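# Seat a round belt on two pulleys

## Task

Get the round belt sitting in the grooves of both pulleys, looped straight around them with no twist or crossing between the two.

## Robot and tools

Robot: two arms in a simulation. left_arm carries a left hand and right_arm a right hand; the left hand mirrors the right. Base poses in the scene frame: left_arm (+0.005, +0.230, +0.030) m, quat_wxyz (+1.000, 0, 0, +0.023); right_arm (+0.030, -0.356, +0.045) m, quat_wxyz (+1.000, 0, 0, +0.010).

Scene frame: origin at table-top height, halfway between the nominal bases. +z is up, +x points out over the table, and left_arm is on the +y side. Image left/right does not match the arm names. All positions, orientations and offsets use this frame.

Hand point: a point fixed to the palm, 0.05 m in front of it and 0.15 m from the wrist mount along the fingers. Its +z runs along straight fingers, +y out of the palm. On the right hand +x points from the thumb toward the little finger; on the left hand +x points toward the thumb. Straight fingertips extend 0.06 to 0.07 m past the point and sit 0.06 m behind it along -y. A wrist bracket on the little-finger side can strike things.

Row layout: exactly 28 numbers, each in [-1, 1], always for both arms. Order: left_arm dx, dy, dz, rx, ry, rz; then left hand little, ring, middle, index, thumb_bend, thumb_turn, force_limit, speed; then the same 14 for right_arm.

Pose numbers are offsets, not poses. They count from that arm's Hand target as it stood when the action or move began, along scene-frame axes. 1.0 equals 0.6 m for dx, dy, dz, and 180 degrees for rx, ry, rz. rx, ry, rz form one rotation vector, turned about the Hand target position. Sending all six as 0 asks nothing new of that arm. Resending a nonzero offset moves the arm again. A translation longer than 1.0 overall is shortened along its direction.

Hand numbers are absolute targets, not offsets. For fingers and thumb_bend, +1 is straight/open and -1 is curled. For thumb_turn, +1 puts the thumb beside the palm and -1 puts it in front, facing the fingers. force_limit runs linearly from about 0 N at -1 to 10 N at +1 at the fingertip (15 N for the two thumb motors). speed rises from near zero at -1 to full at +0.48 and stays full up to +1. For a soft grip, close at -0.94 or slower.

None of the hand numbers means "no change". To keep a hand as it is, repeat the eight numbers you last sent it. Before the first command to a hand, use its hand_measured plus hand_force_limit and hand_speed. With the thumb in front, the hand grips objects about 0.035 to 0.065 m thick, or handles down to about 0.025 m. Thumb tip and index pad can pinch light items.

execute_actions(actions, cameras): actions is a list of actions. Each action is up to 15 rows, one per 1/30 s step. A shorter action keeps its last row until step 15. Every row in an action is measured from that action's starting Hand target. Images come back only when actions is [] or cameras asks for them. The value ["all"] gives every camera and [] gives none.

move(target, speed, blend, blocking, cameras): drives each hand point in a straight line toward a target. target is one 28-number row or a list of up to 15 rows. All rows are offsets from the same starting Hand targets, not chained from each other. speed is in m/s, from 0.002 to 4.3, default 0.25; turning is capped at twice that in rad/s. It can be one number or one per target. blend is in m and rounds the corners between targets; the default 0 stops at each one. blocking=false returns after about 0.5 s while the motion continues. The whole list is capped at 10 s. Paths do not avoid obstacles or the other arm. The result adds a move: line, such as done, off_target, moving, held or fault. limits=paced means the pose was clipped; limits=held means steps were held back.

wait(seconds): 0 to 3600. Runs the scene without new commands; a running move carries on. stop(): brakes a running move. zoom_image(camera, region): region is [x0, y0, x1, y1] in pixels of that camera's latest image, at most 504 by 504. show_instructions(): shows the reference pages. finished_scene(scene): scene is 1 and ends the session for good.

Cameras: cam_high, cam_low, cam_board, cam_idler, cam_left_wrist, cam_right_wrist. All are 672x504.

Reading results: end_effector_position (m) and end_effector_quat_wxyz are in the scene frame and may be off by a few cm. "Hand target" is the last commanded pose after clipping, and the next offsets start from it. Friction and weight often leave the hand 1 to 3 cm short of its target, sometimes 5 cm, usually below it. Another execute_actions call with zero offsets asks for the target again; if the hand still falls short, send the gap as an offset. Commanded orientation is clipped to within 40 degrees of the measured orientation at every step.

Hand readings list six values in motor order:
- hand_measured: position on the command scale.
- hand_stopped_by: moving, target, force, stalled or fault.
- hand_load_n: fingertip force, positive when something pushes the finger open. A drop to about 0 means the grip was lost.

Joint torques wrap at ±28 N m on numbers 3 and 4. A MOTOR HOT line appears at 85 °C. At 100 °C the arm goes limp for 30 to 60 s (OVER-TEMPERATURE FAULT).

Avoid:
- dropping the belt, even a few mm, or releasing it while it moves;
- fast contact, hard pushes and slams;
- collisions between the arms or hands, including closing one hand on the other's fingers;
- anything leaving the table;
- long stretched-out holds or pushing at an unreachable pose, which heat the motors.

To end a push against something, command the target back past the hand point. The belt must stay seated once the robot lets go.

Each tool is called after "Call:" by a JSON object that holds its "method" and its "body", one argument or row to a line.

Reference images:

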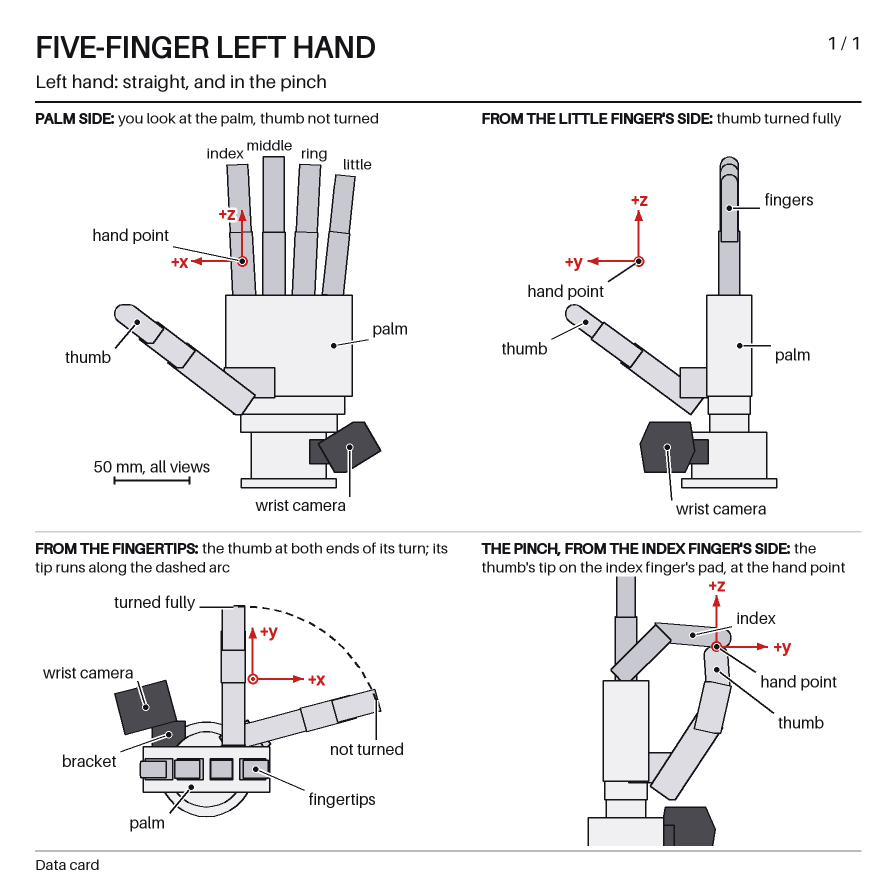

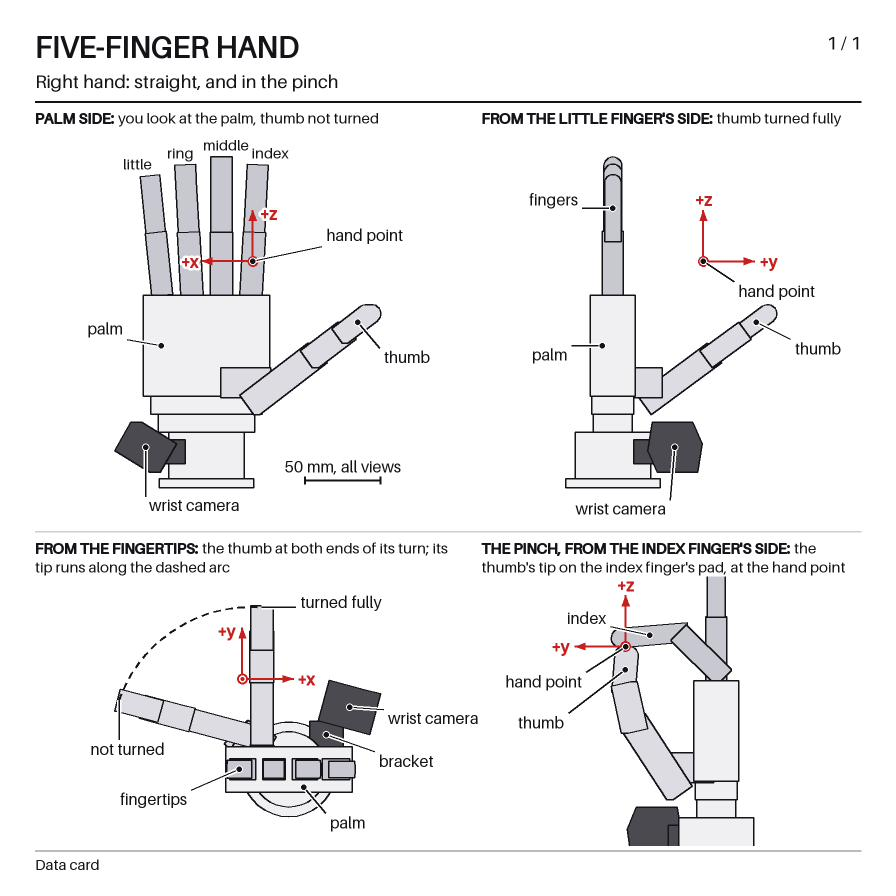

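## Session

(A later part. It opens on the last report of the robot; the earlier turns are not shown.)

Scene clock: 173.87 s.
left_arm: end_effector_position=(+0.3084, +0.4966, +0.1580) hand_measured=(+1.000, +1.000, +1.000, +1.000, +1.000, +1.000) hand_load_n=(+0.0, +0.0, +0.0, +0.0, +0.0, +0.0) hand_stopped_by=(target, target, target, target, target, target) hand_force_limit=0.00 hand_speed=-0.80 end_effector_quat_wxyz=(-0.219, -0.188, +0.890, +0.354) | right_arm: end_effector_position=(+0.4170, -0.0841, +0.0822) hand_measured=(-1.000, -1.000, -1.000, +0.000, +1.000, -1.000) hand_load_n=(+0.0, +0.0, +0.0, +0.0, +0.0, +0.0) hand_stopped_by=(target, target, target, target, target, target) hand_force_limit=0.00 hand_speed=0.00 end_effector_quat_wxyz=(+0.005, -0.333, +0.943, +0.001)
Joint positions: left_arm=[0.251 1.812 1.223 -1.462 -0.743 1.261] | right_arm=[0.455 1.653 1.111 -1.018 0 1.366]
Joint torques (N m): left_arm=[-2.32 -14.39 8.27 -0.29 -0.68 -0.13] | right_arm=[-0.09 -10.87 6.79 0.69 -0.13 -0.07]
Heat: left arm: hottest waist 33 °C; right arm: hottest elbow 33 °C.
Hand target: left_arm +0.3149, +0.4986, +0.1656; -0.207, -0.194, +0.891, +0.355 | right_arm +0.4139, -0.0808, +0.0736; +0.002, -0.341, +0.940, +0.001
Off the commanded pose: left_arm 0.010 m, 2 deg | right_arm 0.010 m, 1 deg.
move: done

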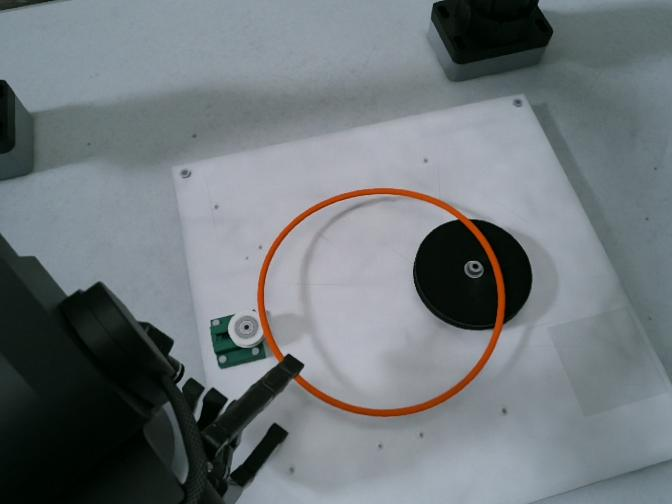

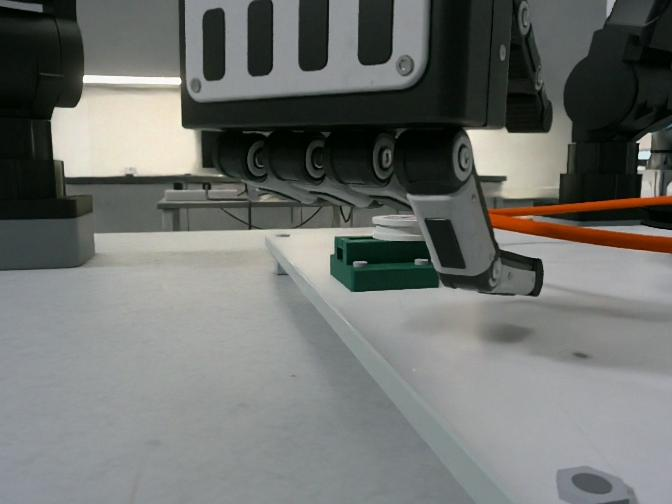

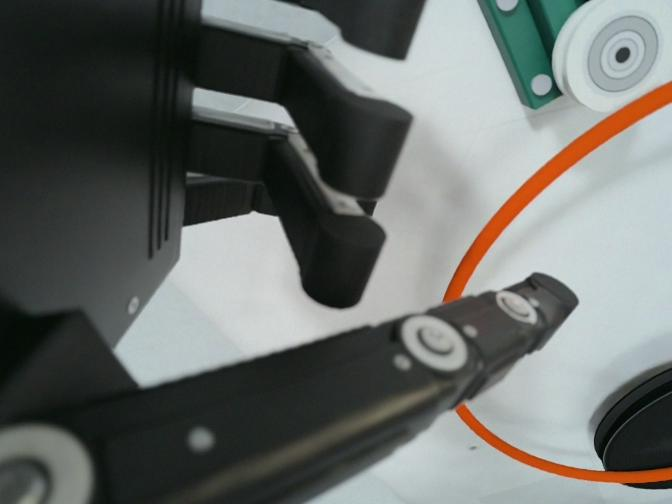

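Call:
{"method": "move", "body": {
  "target": [0,0,0,0,0,0,1,1,1,1,1,1,0,-0.8,-0.043,0.051,0,0,0,0,-1,-1,-1,0,1,-1,0,0],
  "speed": 0.05,
  "cameras": ["cam_board","cam_idler","cam_right_wrist"]
}}

Call:
{"method": "zoom_image", "body": {
  "camera": "cam_idler",
  "region": [400, 150, 672, 350]
}}

Scene clock: 178.80 s.
left_arm: end_effector_position=(+0.3084, +0.4966, +0.1580) hand_measured=(+1.000, +1.000, +1.000, +1.000, +1.000, +1.000) hand_load_n=(+0.0, +0.0, +0.0, +0.0, +0.0, +0.0) hand_stopped_by=(target, target, target, target, target, target) hand_force_limit=0.00 hand_speed=-0.80 end_effector_quat_wxyz=(-0.219, -0.188, +0.890, +0.354) | right_arm: end_effector_position=(+0.3890, -0.0529, +0.0758) hand_measured=(-1.000, -1.000, -1.000, +0.000, +1.000, -1.000) hand_load_n=(+0.0, +0.0, +0.0, +0.5, +0.0, +0.0) hand_stopped_by=(target, target, target, target, target, target) hand_force_limit=0.00 hand_speed=0.00 end_effector_quat_wxyz=(-0.001, -0.343, +0.939, +0.000)
Joint positions: left_arm=[0.251 1.812 1.223 -1.462 -0.743 1.261] | right_arm=[0.546 1.653 1.092 -1.013 0 1.437]
Joint torques (N m): left_arm=[-2.32 -14.39 8.27 -0.29 -0.68 -0.13] | right_arm=[-0.32 -11.52 6.6 0.73 -0.12 0.11]
Heat: left arm: hottest waist 33 °C; right arm: hottest elbow 32 °C.
Hand target: left_arm +0.3149, +0.4986, +0.1656; -0.207, -0.194, +0.891, +0.355 | right_arm +0.3881, -0.0503, +0.0735; +0.002, -0.341, +0.940, +0.001
Off the commanded pose: left_arm 0.010 m, 2 deg | right_arm 0.004 m, 0 deg.
move: done

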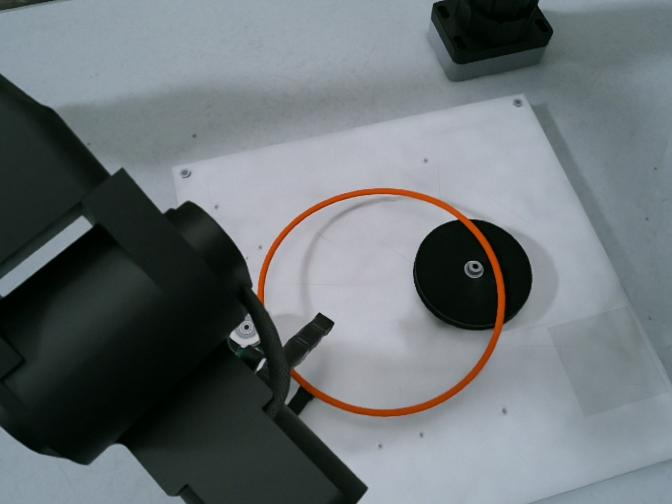

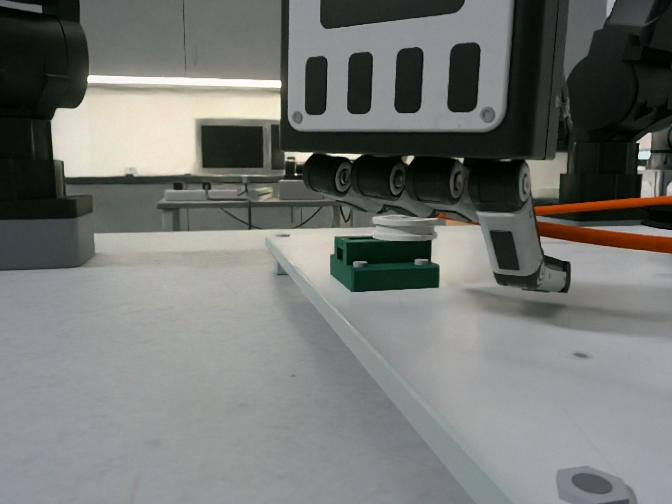

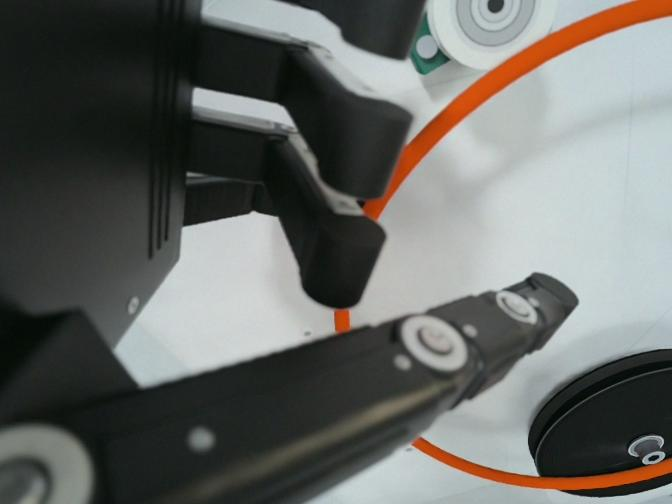

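Scaled by 1.853 from the camera's image (finer frame: 960x720).

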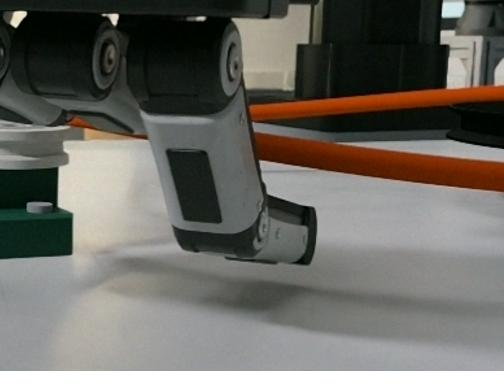

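Call:
{"method": "zoom_image", "body": {
  "camera": "cam_board",
  "region": [220, 290, 400, 440]
}}

Call:
{"method": "zoom_image", "body": {
  "camera": "cam_right_wrist",
  "region": [250, 130, 500, 380]
}}

Scaled by 2.800 from the camera's image (finer frame: 960x720).

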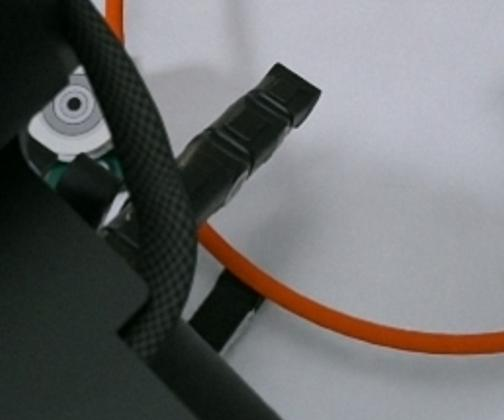

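Scaled by 2.016 from the camera's image (finer frame: 960x720).

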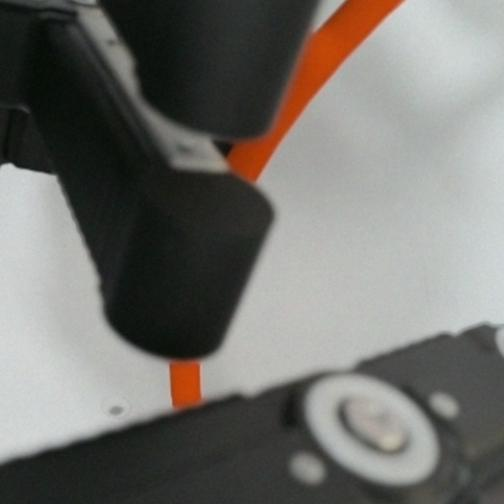

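Call:
{"method": "move", "body": {
  "target": [0,0,0,0,0,0,1,1,1,1,1,1,0,-0.8,-0.007,0.008,0.02,0,0,0,-1,-1,-1,0,1,-1,0,0],
  "speed": 0.05,
  "cameras": ["cam_board","cam_idler","cam_right_wrist"]
}}

Call:
{"method": "zoom_image", "body": {
  "camera": "cam_idler",
  "region": [400, 150, 672, 350]
}}

Call:
{"method": "zoom_image", "body": {
  "camera": "cam_board",
  "region": [220, 290, 400, 440]
}}

Scene clock: 191.43 s.
left_arm: end_effector_position=(+0.3084, +0.4966, +0.1580) hand_measured=(+1.000, +1.000, +1.000, +1.000, +1.000, +1.000) hand_load_n=(+0.0, +0.0, +0.0, +0.0, +0.0, +0.0) hand_stopped_by=(target, target, target, target, target, target) hand_force_limit=0.00 hand_speed=-0.80 end_effector_quat_wxyz=(-0.219, -0.188, +0.890, +0.354) | right_arm: end_effector_position=(+0.3850, -0.0489, +0.0756) hand_measured=(-1.000, -1.000, -1.000, +0.000, +1.000, -1.000) hand_load_n=(+0.0, +0.0, +0.0, +0.0, +0.0, +0.0) hand_stopped_by=(target, target, target, target, target, target) hand_force_limit=0.00 hand_speed=0.00 end_effector_quat_wxyz=(-0.004, -0.342, +0.940, -0.001)
Joint positions: left_arm=[0.251 1.812 1.223 -1.462 -0.743 1.261] | right_arm=[0.558 1.653 1.092 -1.018 0 1.451]
Joint torques (N m): left_arm=[-2.32 -14.39 8.27 -0.29 -0.68 -0.13] | right_arm=[-0.5 -13.04 7.5 -0.21 -0.13 0.02]
Heat: left arm: hottest waist 33 °C; right arm: hottest elbow 32 °C.
Hand target: left_arm +0.3149, +0.4986, +0.1656; -0.207, -0.194, +0.891, +0.355 | right_arm +0.3840, -0.0455, +0.0855; +0.002, -0.341, +0.940, +0.001
Off the commanded pose: left_arm 0.010 m, 2 deg | right_arm 0.011 m, 1 deg.
move: off_target (right_arm)

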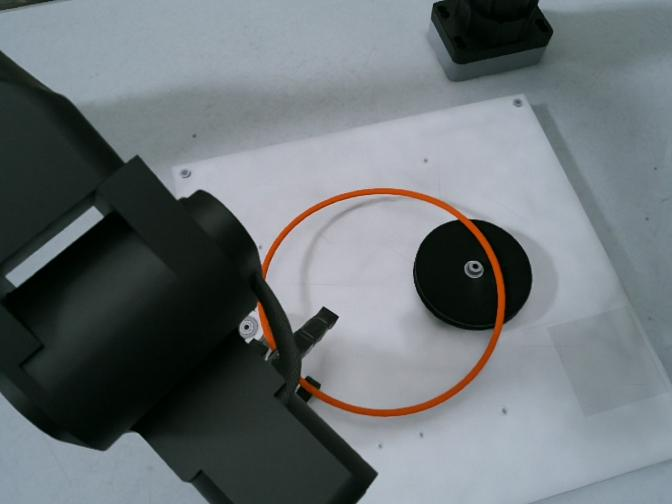

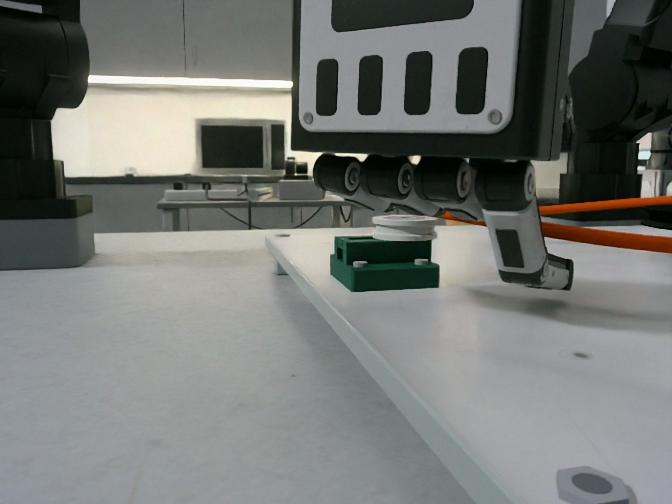

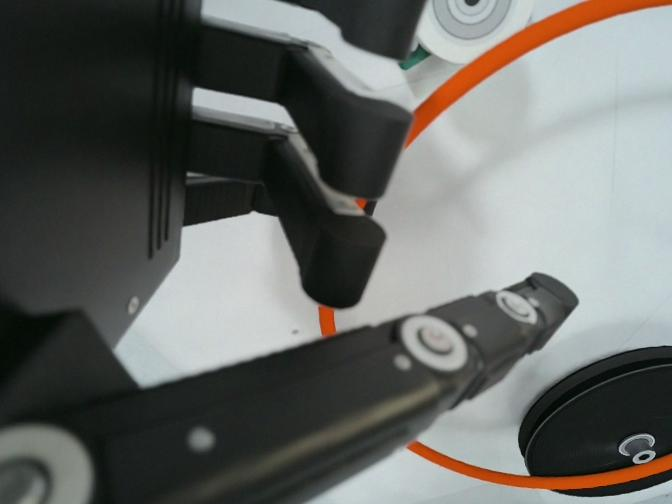

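Scaled by 1.853 from the camera's image (finer frame: 960x720).

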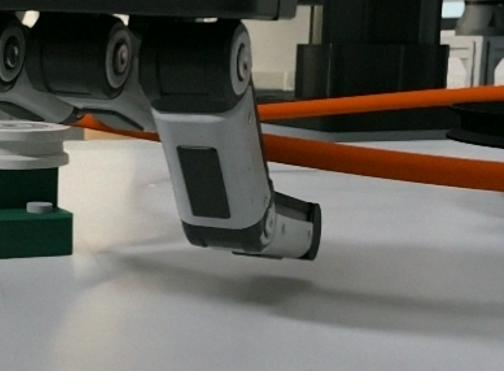

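Scaled by 2.800 from the camera's image (finer frame: 960x720).

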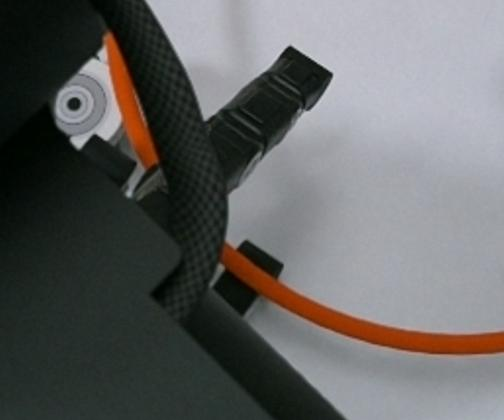

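Call:
{"method": "move", "body": {
  "target": [0,0,0,0,0,0,1,1,1,1,1,1,0,-0.8,0,0,0.02,0,0,0,-1,-1,-1,0,1,-1,0,0],
  "speed": 0.05,
  "cameras": ["cam_idler","cam_right_wrist"]
}}

Call:
{"method": "zoom_image", "body": {
  "camera": "cam_idler",
  "region": [400, 150, 672, 350]
}}

Scene clock: 195.33 s.
left_arm: end_effector_position=(+0.3084, +0.4966, +0.1580) hand_measured=(+1.000, +1.000, +1.000, +1.000, +1.000, +1.000) hand_load_n=(+0.0, +0.0, +0.0, +0.0, +0.0, +0.0) hand_stopped_by=(target, target, target, target, target, target) hand_force_limit=0.00 hand_speed=-0.80 end_effector_quat_wxyz=(-0.219, -0.188, +0.890, +0.354) | right_arm: end_effector_position=(+0.3794, -0.0526, +0.0836) hand_measured=(-1.000, -1.000, -1.000, +0.000, +1.000, -1.000) hand_load_n=(+0.0, +0.0, +0.0, +0.0, +0.0, +0.0) hand_stopped_by=(target, target, target, target, target, target) hand_force_limit=0.00 hand_speed=0.00 end_effector_quat_wxyz=(-0.010, -0.342, +0.940, -0.002)
Joint positions: left_arm=[0.251 1.812 1.223 -1.462 -0.743 1.261] | right_arm=[0.558 1.633 1.092 -1.05 0 1.451]
Joint torques (N m): left_arm=[-2.32 -14.39 8.27 -0.29 -0.68 -0.13] | right_arm=[-0.32 -12.16 8.69 -0.2 -0.13 0.07]
Heat: left arm: hottest waist 33 °C; right arm: hottest shoulder 31 °C.
Hand target: left_arm +0.3149, +0.4986, +0.1656; -0.207, -0.194, +0.891, +0.355 | right_arm +0.3839, -0.0455, +0.0976; +0.002, -0.341, +0.940, +0.001
Off the commanded pose: left_arm 0.010 m, 2 deg | right_arm 0.016 m, 1 deg.
move: off_target (right_arm)

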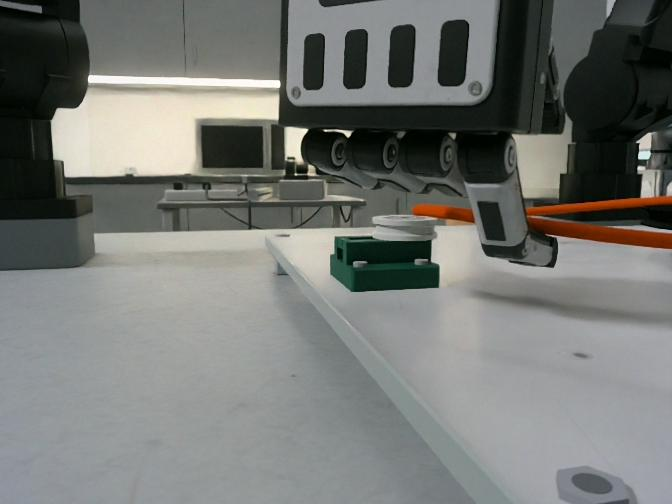

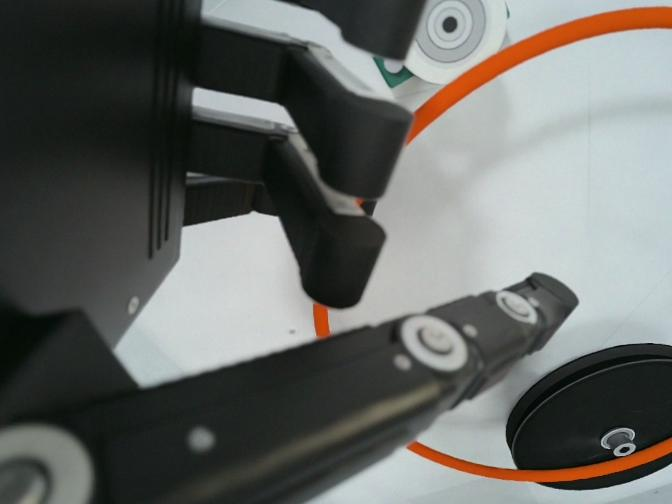

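Scaled by 1.853 from the camera's image (finer frame: 960x720).

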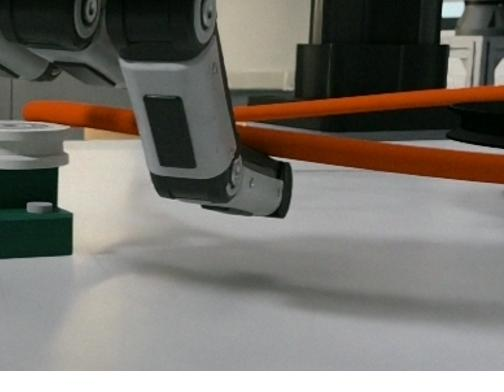

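Call:
{"method": "move", "body": {
  "target": [
    [0,0,0,0,0,0,1,1,1,1,1,1,0,-0.8,0,0,0,0,0,0,-1,-1,-1,0,0.05,-1,0,-0.5]
  ],
  "cameras": ["cam_idler","cam_right_wrist","cam_board"]
}}

Call:
{"method": "zoom_image", "body": {
  "camera": "cam_right_wrist",
  "region": [230, 130, 580, 400]
}}

Call:
{"method": "zoom_image", "body": {
  "camera": "cam_idler",
  "region": [400, 150, 672, 350]
}}

Scene clock: 201.13 s.
left_arm: end_effector_position=(+0.3084, +0.4966, +0.1580) hand_measured=(+1.000, +1.000, +1.000, +1.000, +1.000, +1.000) hand_load_n=(+0.0, +0.0, +0.0, +0.0, +0.0, +0.0) hand_stopped_by=(target, target, target, target, target, target) hand_force_limit=0.00 hand_speed=-0.80 end_effector_quat_wxyz=(-0.219, -0.188, +0.890, +0.354) | right_arm: end_effector_position=(+0.3794, -0.0526, +0.0836) hand_measured=(-1.000, -1.000, -1.000, +0.000, +0.438, -1.000) hand_load_n=(+0.0, +0.0, +0.0, +0.0, +8.5, +2.0) hand_stopped_by=(target, target, target, target, force, target) hand_force_limit=0.00 hand_speed=-0.50 end_effector_quat_wxyz=(-0.010, -0.342, +0.940, -0.002)
Joint positions: left_arm=[0.251 1.812 1.223 -1.462 -0.743 1.261] | right_arm=[0.558 1.633 1.092 -1.05 0 1.451]
Joint torques (N m): left_arm=[-2.32 -14.39 8.28 -0.29 -0.68 -0.13] | right_arm=[-0.15 -12.92 8.8 -0.18 -0.13 0.07]
Heat: left arm: hottest waist 33 °C; right arm: hottest shoulder 31 °C.
Hand target: left_arm +0.3149, +0.4986, +0.1656; -0.207, -0.194, +0.891, +0.355 | right_arm +0.3839, -0.0455, +0.0976; +0.002, -0.341, +0.940, +0.001
Off the commanded pose: left_arm 0.010 m, 2 deg | right_arm 0.016 m, 1 deg.
move: done
Images, in order (width x height): cam_board 672x504, cam_idler 672x504, cam_right_wrist 672x504.

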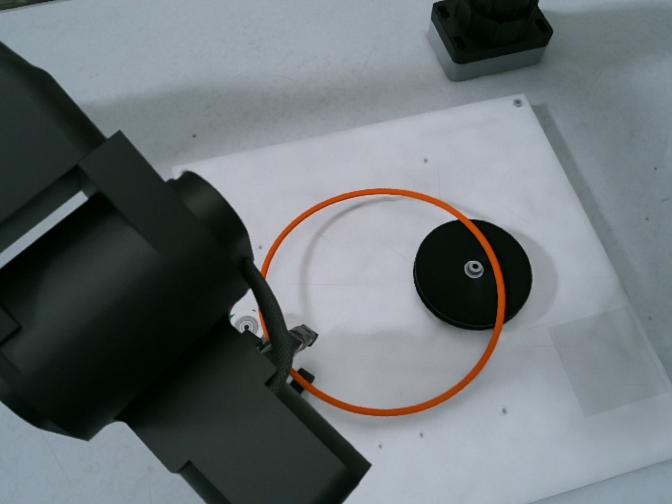

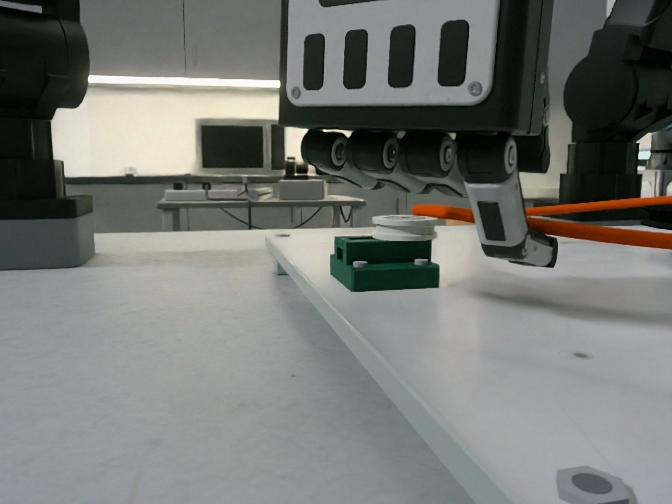

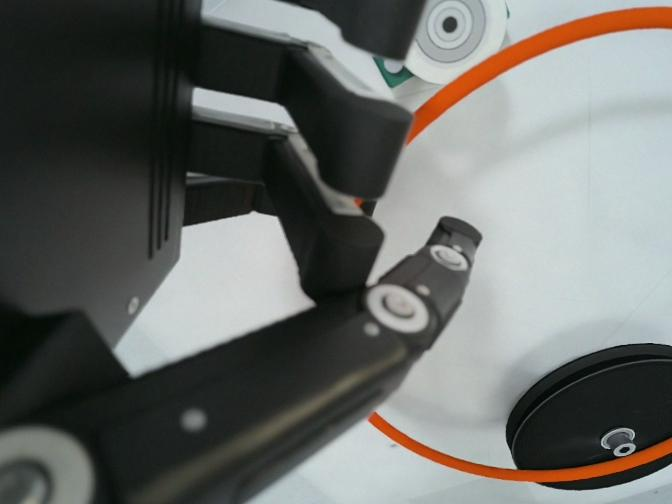

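Scaled by 1.440 from the camera's image (finer frame: 960x720).

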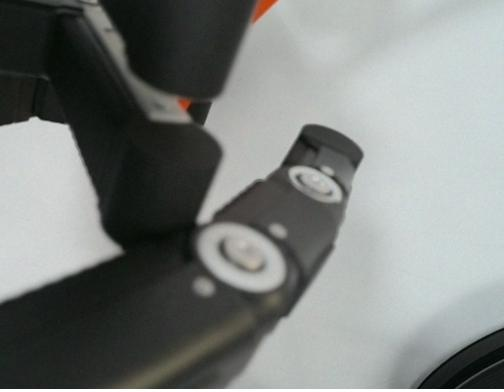

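Scaled by 1.853 from the camera's image (finer frame: 960x720).

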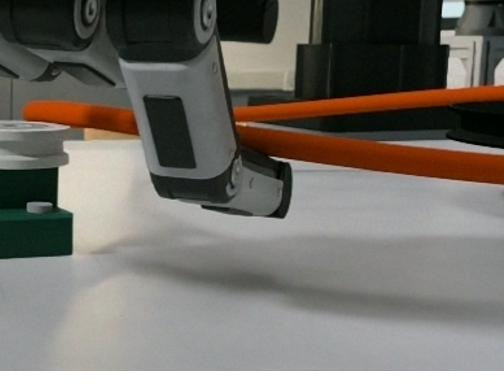

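Call:
{"method": "move", "body": {
  "target": [
    [0,0,0,0,0,0,1,1,1,1,1,1,0,-0.8,0.007,-0.008,-0.04,0,0,0,-1,-1,-1,0,1,-1,0,0],
    [0,0,0,0,0,0,1,1,1,1,1,1,0,-0.8,0.05,-0.059,-0.04,0,0,0,-1,-1,-1,0,1,-1,0,0],
    [0,0,0,0,0,0,1,1,1,1,1,1,0,-0.8,0.05,-0.059,-0.04,0,0,0,-1,-1,0,0,1,-1,0,0]
  ],
  "speed": 0.06,
  "cameras": ["cam_idler","cam_right_wrist","cam_board"]
}}

Scene clock: 209.80 s.
left_arm: end_effector_position=(+0.3084, +0.4966, +0.1580) hand_measured=(+1.000, +1.000, +1.000, +1.000, +1.000, +1.000) hand_load_n=(+0.0, +0.0, +0.0, +0.0, +0.0, +0.0) hand_stopped_by=(target, target, target, target, target, target) hand_force_limit=0.00 hand_speed=-0.80 end_effector_quat_wxyz=(-0.219, -0.188, +0.890, +0.354) | right_arm: end_effector_position=(+0.4068, -0.0824, +0.0771) hand_measured=(-1.000, -1.000, +0.000, +0.000, +1.000, -1.000) hand_load_n=(+0.0, +0.0, +0.0, +0.0, +0.0, +0.0) hand_stopped_by=(target, target, target, target, target, target) hand_force_limit=0.00 hand_speed=0.00 end_effector_quat_wxyz=(+0.000, -0.340, +0.941, +0.000)
Joint positions: left_arm=[0.251 1.812 1.223 -1.462 -0.743 1.261] | right_arm=[0.468 1.65 1.092 -1.014 0 1.366]
Joint torques (N m): left_arm=[-2.32 -14.39 8.27 -0.29 -0.68 -0.13] | right_arm=[-1.49 -10.34 8.23 0.64 -0.11 -0.07]
Heat: left arm: hottest waist 33 °C; right arm: hottest shoulder 31 °C.
Hand target: left_arm +0.3149, +0.4986, +0.1656; -0.207, -0.194, +0.891, +0.355 | right_arm +0.4139, -0.0809, +0.0736; +0.002, -0.341, +0.940, +0.001
Off the commanded pose: left_arm 0.010 m, 2 deg | right_arm 0.008 m, 0 deg.
move: done
Images, in order (width x height): cam_board 672x504, cam_idler 672x504, cam_right_wrist 672x504.

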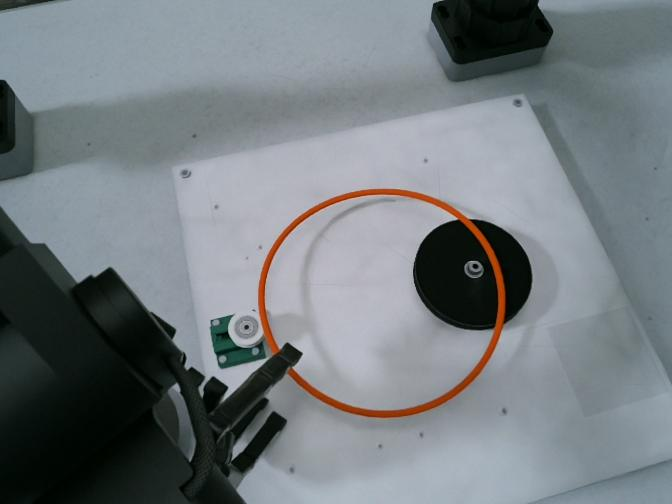

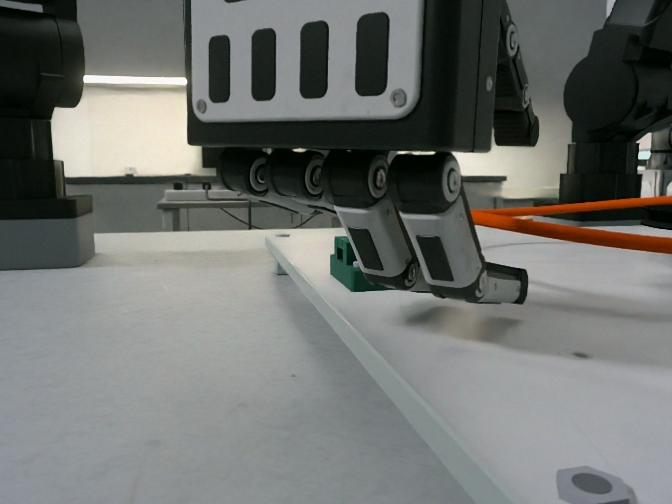

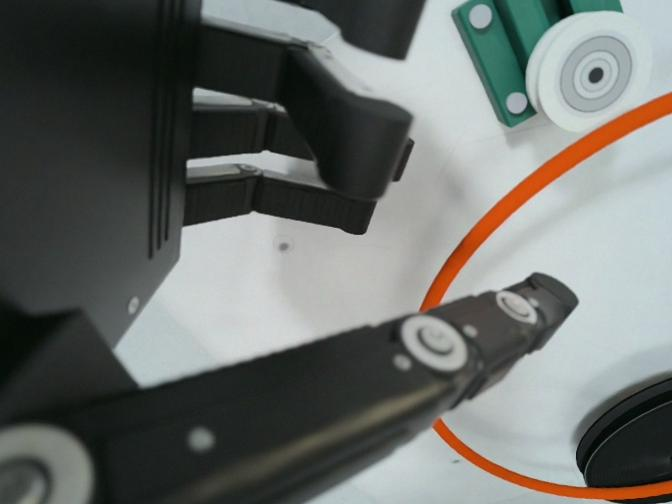

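Call:
{"method": "move", "body": {
  "target": [
    [0,0,0,0,0,0,1,1,1,1,1,1,0,-0.8,-0.052,0.061,0,0,0,0,-1,-1,0,0,1,-1,0,0],
    [0,0,0,0,0,0,1,1,1,1,1,1,0,-0.8,-0.052,0.061,0.038,0,0,0,-1,-1,0,0,1,-1,0,0]
  ],
  "speed": 0.06,
  "cameras": ["cam_idler","cam_right_wrist","cam_board"]
}}

Call:
{"method": "zoom_image", "body": {
  "camera": "cam_right_wrist",
  "region": [230, 130, 580, 400]
}}

Call:
{"method": "zoom_image", "body": {
  "camera": "cam_idler",
  "region": [400, 150, 672, 350]
}}

Scene clock: 220.00 s.
left_arm: end_effector_position=(+0.3084, +0.4966, +0.1580) hand_measured=(+1.000, +1.000, +1.000, +1.000, +1.000, +1.000) hand_load_n=(+0.0, +0.0, +0.0, +0.0, +0.0, +0.0) hand_stopped_by=(target, target, target, target, target, target) hand_force_limit=0.00 hand_speed=-0.80 end_effector_quat_wxyz=(-0.219, -0.188, +0.890, +0.354) | right_arm: end_effector_position=(+0.3768, -0.0507, +0.0817) hand_measured=(-1.000, -1.000, +0.000, +0.000, +1.000, -1.000) hand_load_n=(+0.0, +0.0, +0.0, +0.0, +0.0, +0.0) hand_stopped_by=(target, target, target, target, target, target) hand_force_limit=0.00 hand_speed=0.00 end_effector_quat_wxyz=(-0.011, -0.343, +0.939, -0.002)
Joint positions: left_arm=[0.251 1.812 1.223 -1.462 -0.743 1.261] | right_arm=[0.565 1.635 1.088 -1.046 0 1.455]
Joint torques (N m): left_arm=[-2.26 -14.39 8.27 -0.29 -0.68 -0.13] | right_arm=[-0.5 -13.39 8.84 -0.23 -0.12 0.06]
Heat: left arm: hottest waist 33 °C; right arm: hottest shoulder 31 °C.
Hand target: left_arm +0.3149, +0.4986, +0.1656; -0.207, -0.194, +0.891, +0.355 | right_arm +0.3826, -0.0442, +0.0963; +0.001, -0.341, +0.940, +0.001
Off the commanded pose: left_arm 0.010 m, 2 deg | right_arm 0.017 m, 1 deg.
move: off_target (right_arm)
Images, in order (width x height): cam_board 672x504, cam_idler 672x504, cam_right_wrist 672x504.

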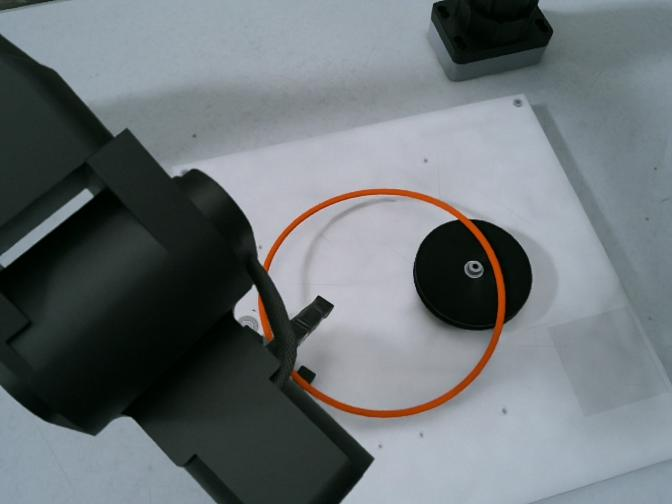

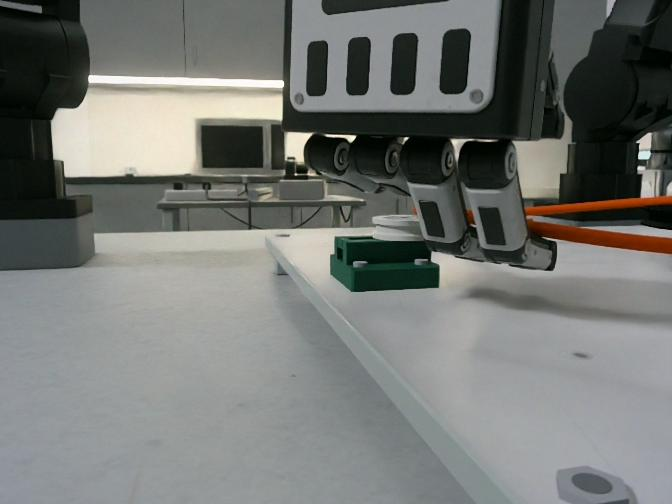

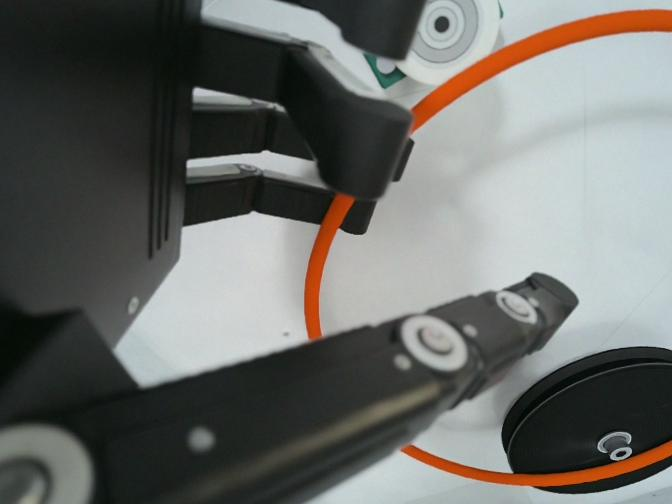

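Scaled by 1.440 from the camera's image (finer frame: 960x720).

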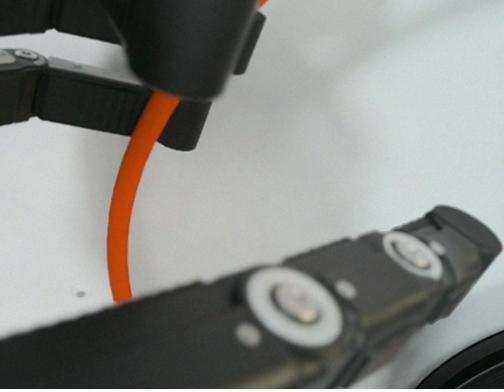

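Scaled by 1.853 from the camera's image (finer frame: 960x720).

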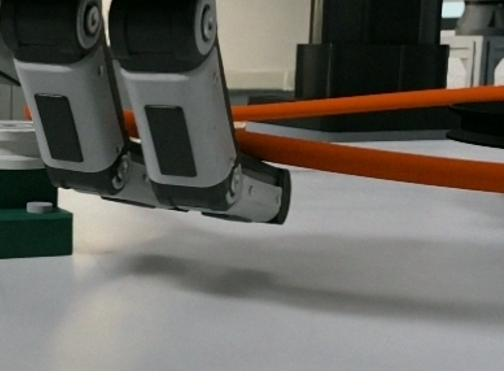

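Call:
{"method": "move", "body": {
  "target": [
    [0,0,0,0,0,0,1,1,1,1,1,1,0,-0.8,0,0,0,0,0,0,-1,-1,0,0,0.1,-1,-0.2,-0.5]
  ],
  "cameras": ["cam_idler","cam_right_wrist"]
}}

Call:
{"method": "zoom_image", "body": {
  "camera": "cam_right_wrist",
  "region": [230, 130, 580, 400]
}}

Scene clock: 223.90 s.
left_arm: end_effector_position=(+0.3084, +0.4966, +0.1580) hand_measured=(+1.000, +1.000, +1.000, +1.000, +1.000, +1.000) hand_load_n=(+0.0, +0.0, +0.0, +0.0, +0.0, +0.0) hand_stopped_by=(target, target, target, target, target, target) hand_force_limit=0.00 hand_speed=-0.80 end_effector_quat_wxyz=(-0.219, -0.188, +0.890, +0.354) | right_arm: end_effector_position=(+0.3768, -0.0507, +0.0817) hand_measured=(-1.000, -1.000, +0.000, +0.000, +0.100, -1.000) hand_load_n=(+0.0, +0.0, +0.0, +0.0, +0.0, +0.0) hand_stopped_by=(target, target, target, target, target, target) hand_force_limit=-0.20 hand_speed=-0.50 end_effector_quat_wxyz=(-0.011, -0.343, +0.939, -0.002)
Joint positions: left_arm=[0.251 1.812 1.223 -1.462 -0.743 1.261] | right_arm=[0.565 1.635 1.088 -1.046 0 1.455]
Joint torques (N m): left_arm=[-2.32 -14.39 8.28 -0.29 -0.68 -0.13] | right_arm=[-0.44 -12.57 8.79 -0.27 -0.12 0.08]
Heat: left arm: hottest waist 33 °C; right arm: hottest shoulder 31 °C.
Hand target: left_arm +0.3149, +0.4986, +0.1656; -0.207, -0.194, +0.891, +0.355 | right_arm +0.3826, -0.0442, +0.0963; +0.001, -0.341, +0.940, +0.001
Off the commanded pose: left_arm 0.010 m, 2 deg | right_arm 0.017 m, 1 deg.
move: done

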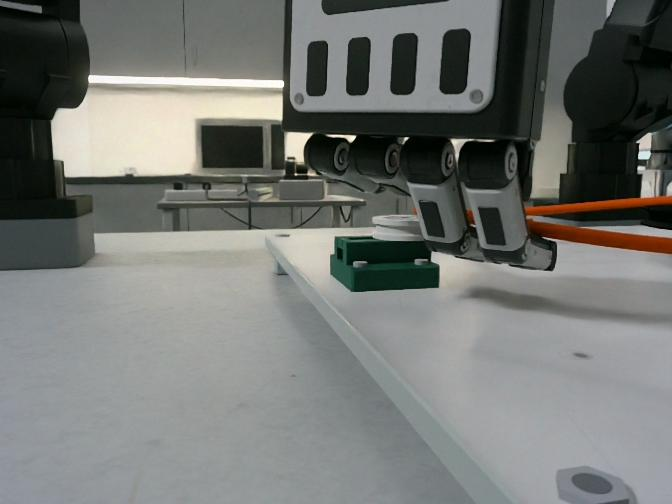

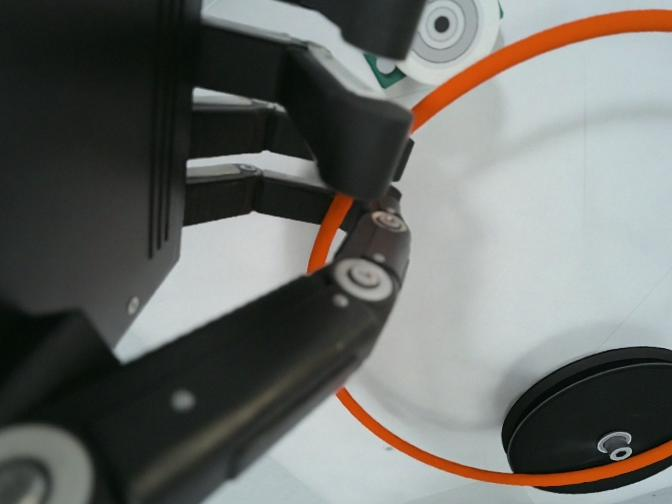

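Scaled by 1.440 from the camera's image (finer frame: 960x720).

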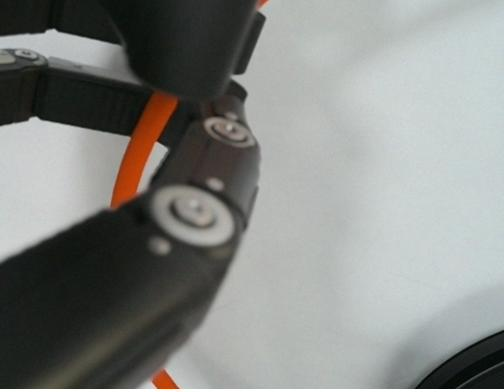

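Call:
{"method": "move", "body": {
  "target": [
    [0,0,0,0,0,0,1,1,1,1,1,1,0,-0.8,0,0,0,0,0,0,-1,-1,0,0,0.0,-1,-0.2,-0.85],
    [0,0,0,0,0,0,1,1,1,1,1,1,0,-0.8,0,0,0,0,0,0,-1,-1,-0.4,-0.4,0.0,-1,-0.2,-0.85]
  ],
  "cameras": ["cam_idler","cam_right_wrist"]
}}

Call:
{"method": "zoom_image", "body": {
  "camera": "cam_right_wrist",
  "region": [230, 130, 580, 400]
}}

Call:
{"method": "zoom_image", "body": {
  "camera": "cam_idler",
  "region": [400, 150, 672, 350]
}}

Scene clock: 228.67 s.
left_arm: end_effector_position=(+0.3084, +0.4966, +0.1580) hand_measured=(+1.000, +1.000, +1.000, +1.000, +1.000, +1.000) hand_load_n=(+0.0, +0.0, +0.0, +0.0, +0.0, +0.0) hand_stopped_by=(target, target, target, target, target, target) hand_force_limit=0.00 hand_speed=-0.80 end_effector_quat_wxyz=(-0.219, -0.188, +0.890, +0.354) | right_arm: end_effector_position=(+0.3768, -0.0507, +0.0817) hand_measured=(-1.000, -1.000, -0.136, -0.150, +0.000, -1.000) hand_load_n=(+0.0, +0.5, +5.5, +6.0, +0.0, +1.0) hand_stopped_by=(target, target, force, force, target, target) hand_force_limit=-0.20 hand_speed=-0.85 end_effector_quat_wxyz=(-0.011, -0.343, +0.939, -0.002)
Joint positions: left_arm=[0.251 1.812 1.223 -1.462 -0.743 1.261] | right_arm=[0.565 1.635 1.088 -1.046 0 1.455]
Joint torques (N m): left_arm=[-2.32 -14.39 8.27 -0.29 -0.68 -0.13] | right_arm=[-0.56 -12.75 8.84 -0.14 -0.12 0.06]
Heat: left arm: hottest waist 33 °C; right arm: hottest shoulder 31 °C.
Hand target: left_arm +0.3149, +0.4986, +0.1656; -0.207, -0.194, +0.891, +0.355 | right_arm +0.3826, -0.0442, +0.0963; +0.001, -0.341, +0.940, +0.001
Off the commanded pose: left_arm 0.010 m, 2 deg | right_arm 0.017 m, 1 deg.
move: done; target 2's new numbers were sent with right_arm's hand 0.017 m and 1 deg from that target

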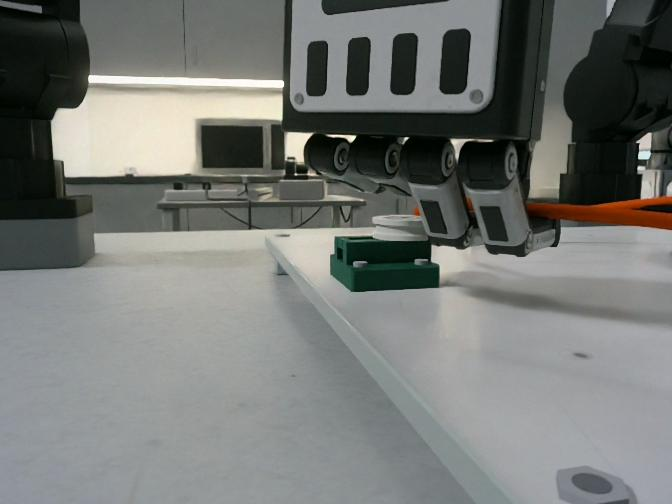

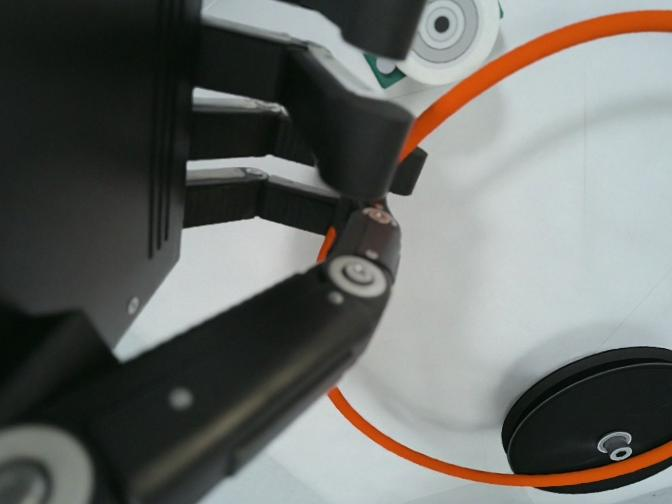

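Scaled by 1.440 from the camera's image (finer frame: 960x720).

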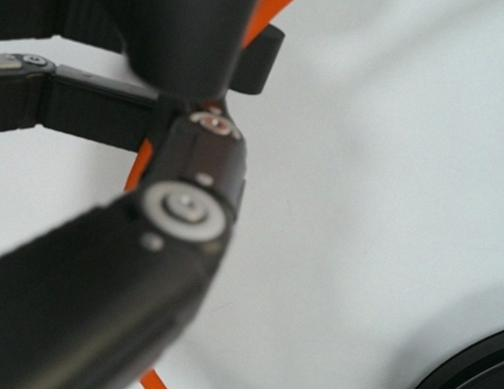

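Scaled by 1.853 from the camera's image (finer frame: 960x720).

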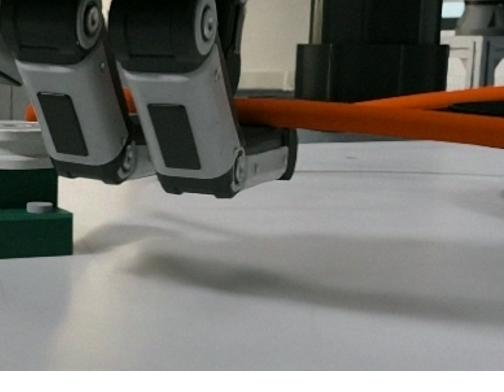

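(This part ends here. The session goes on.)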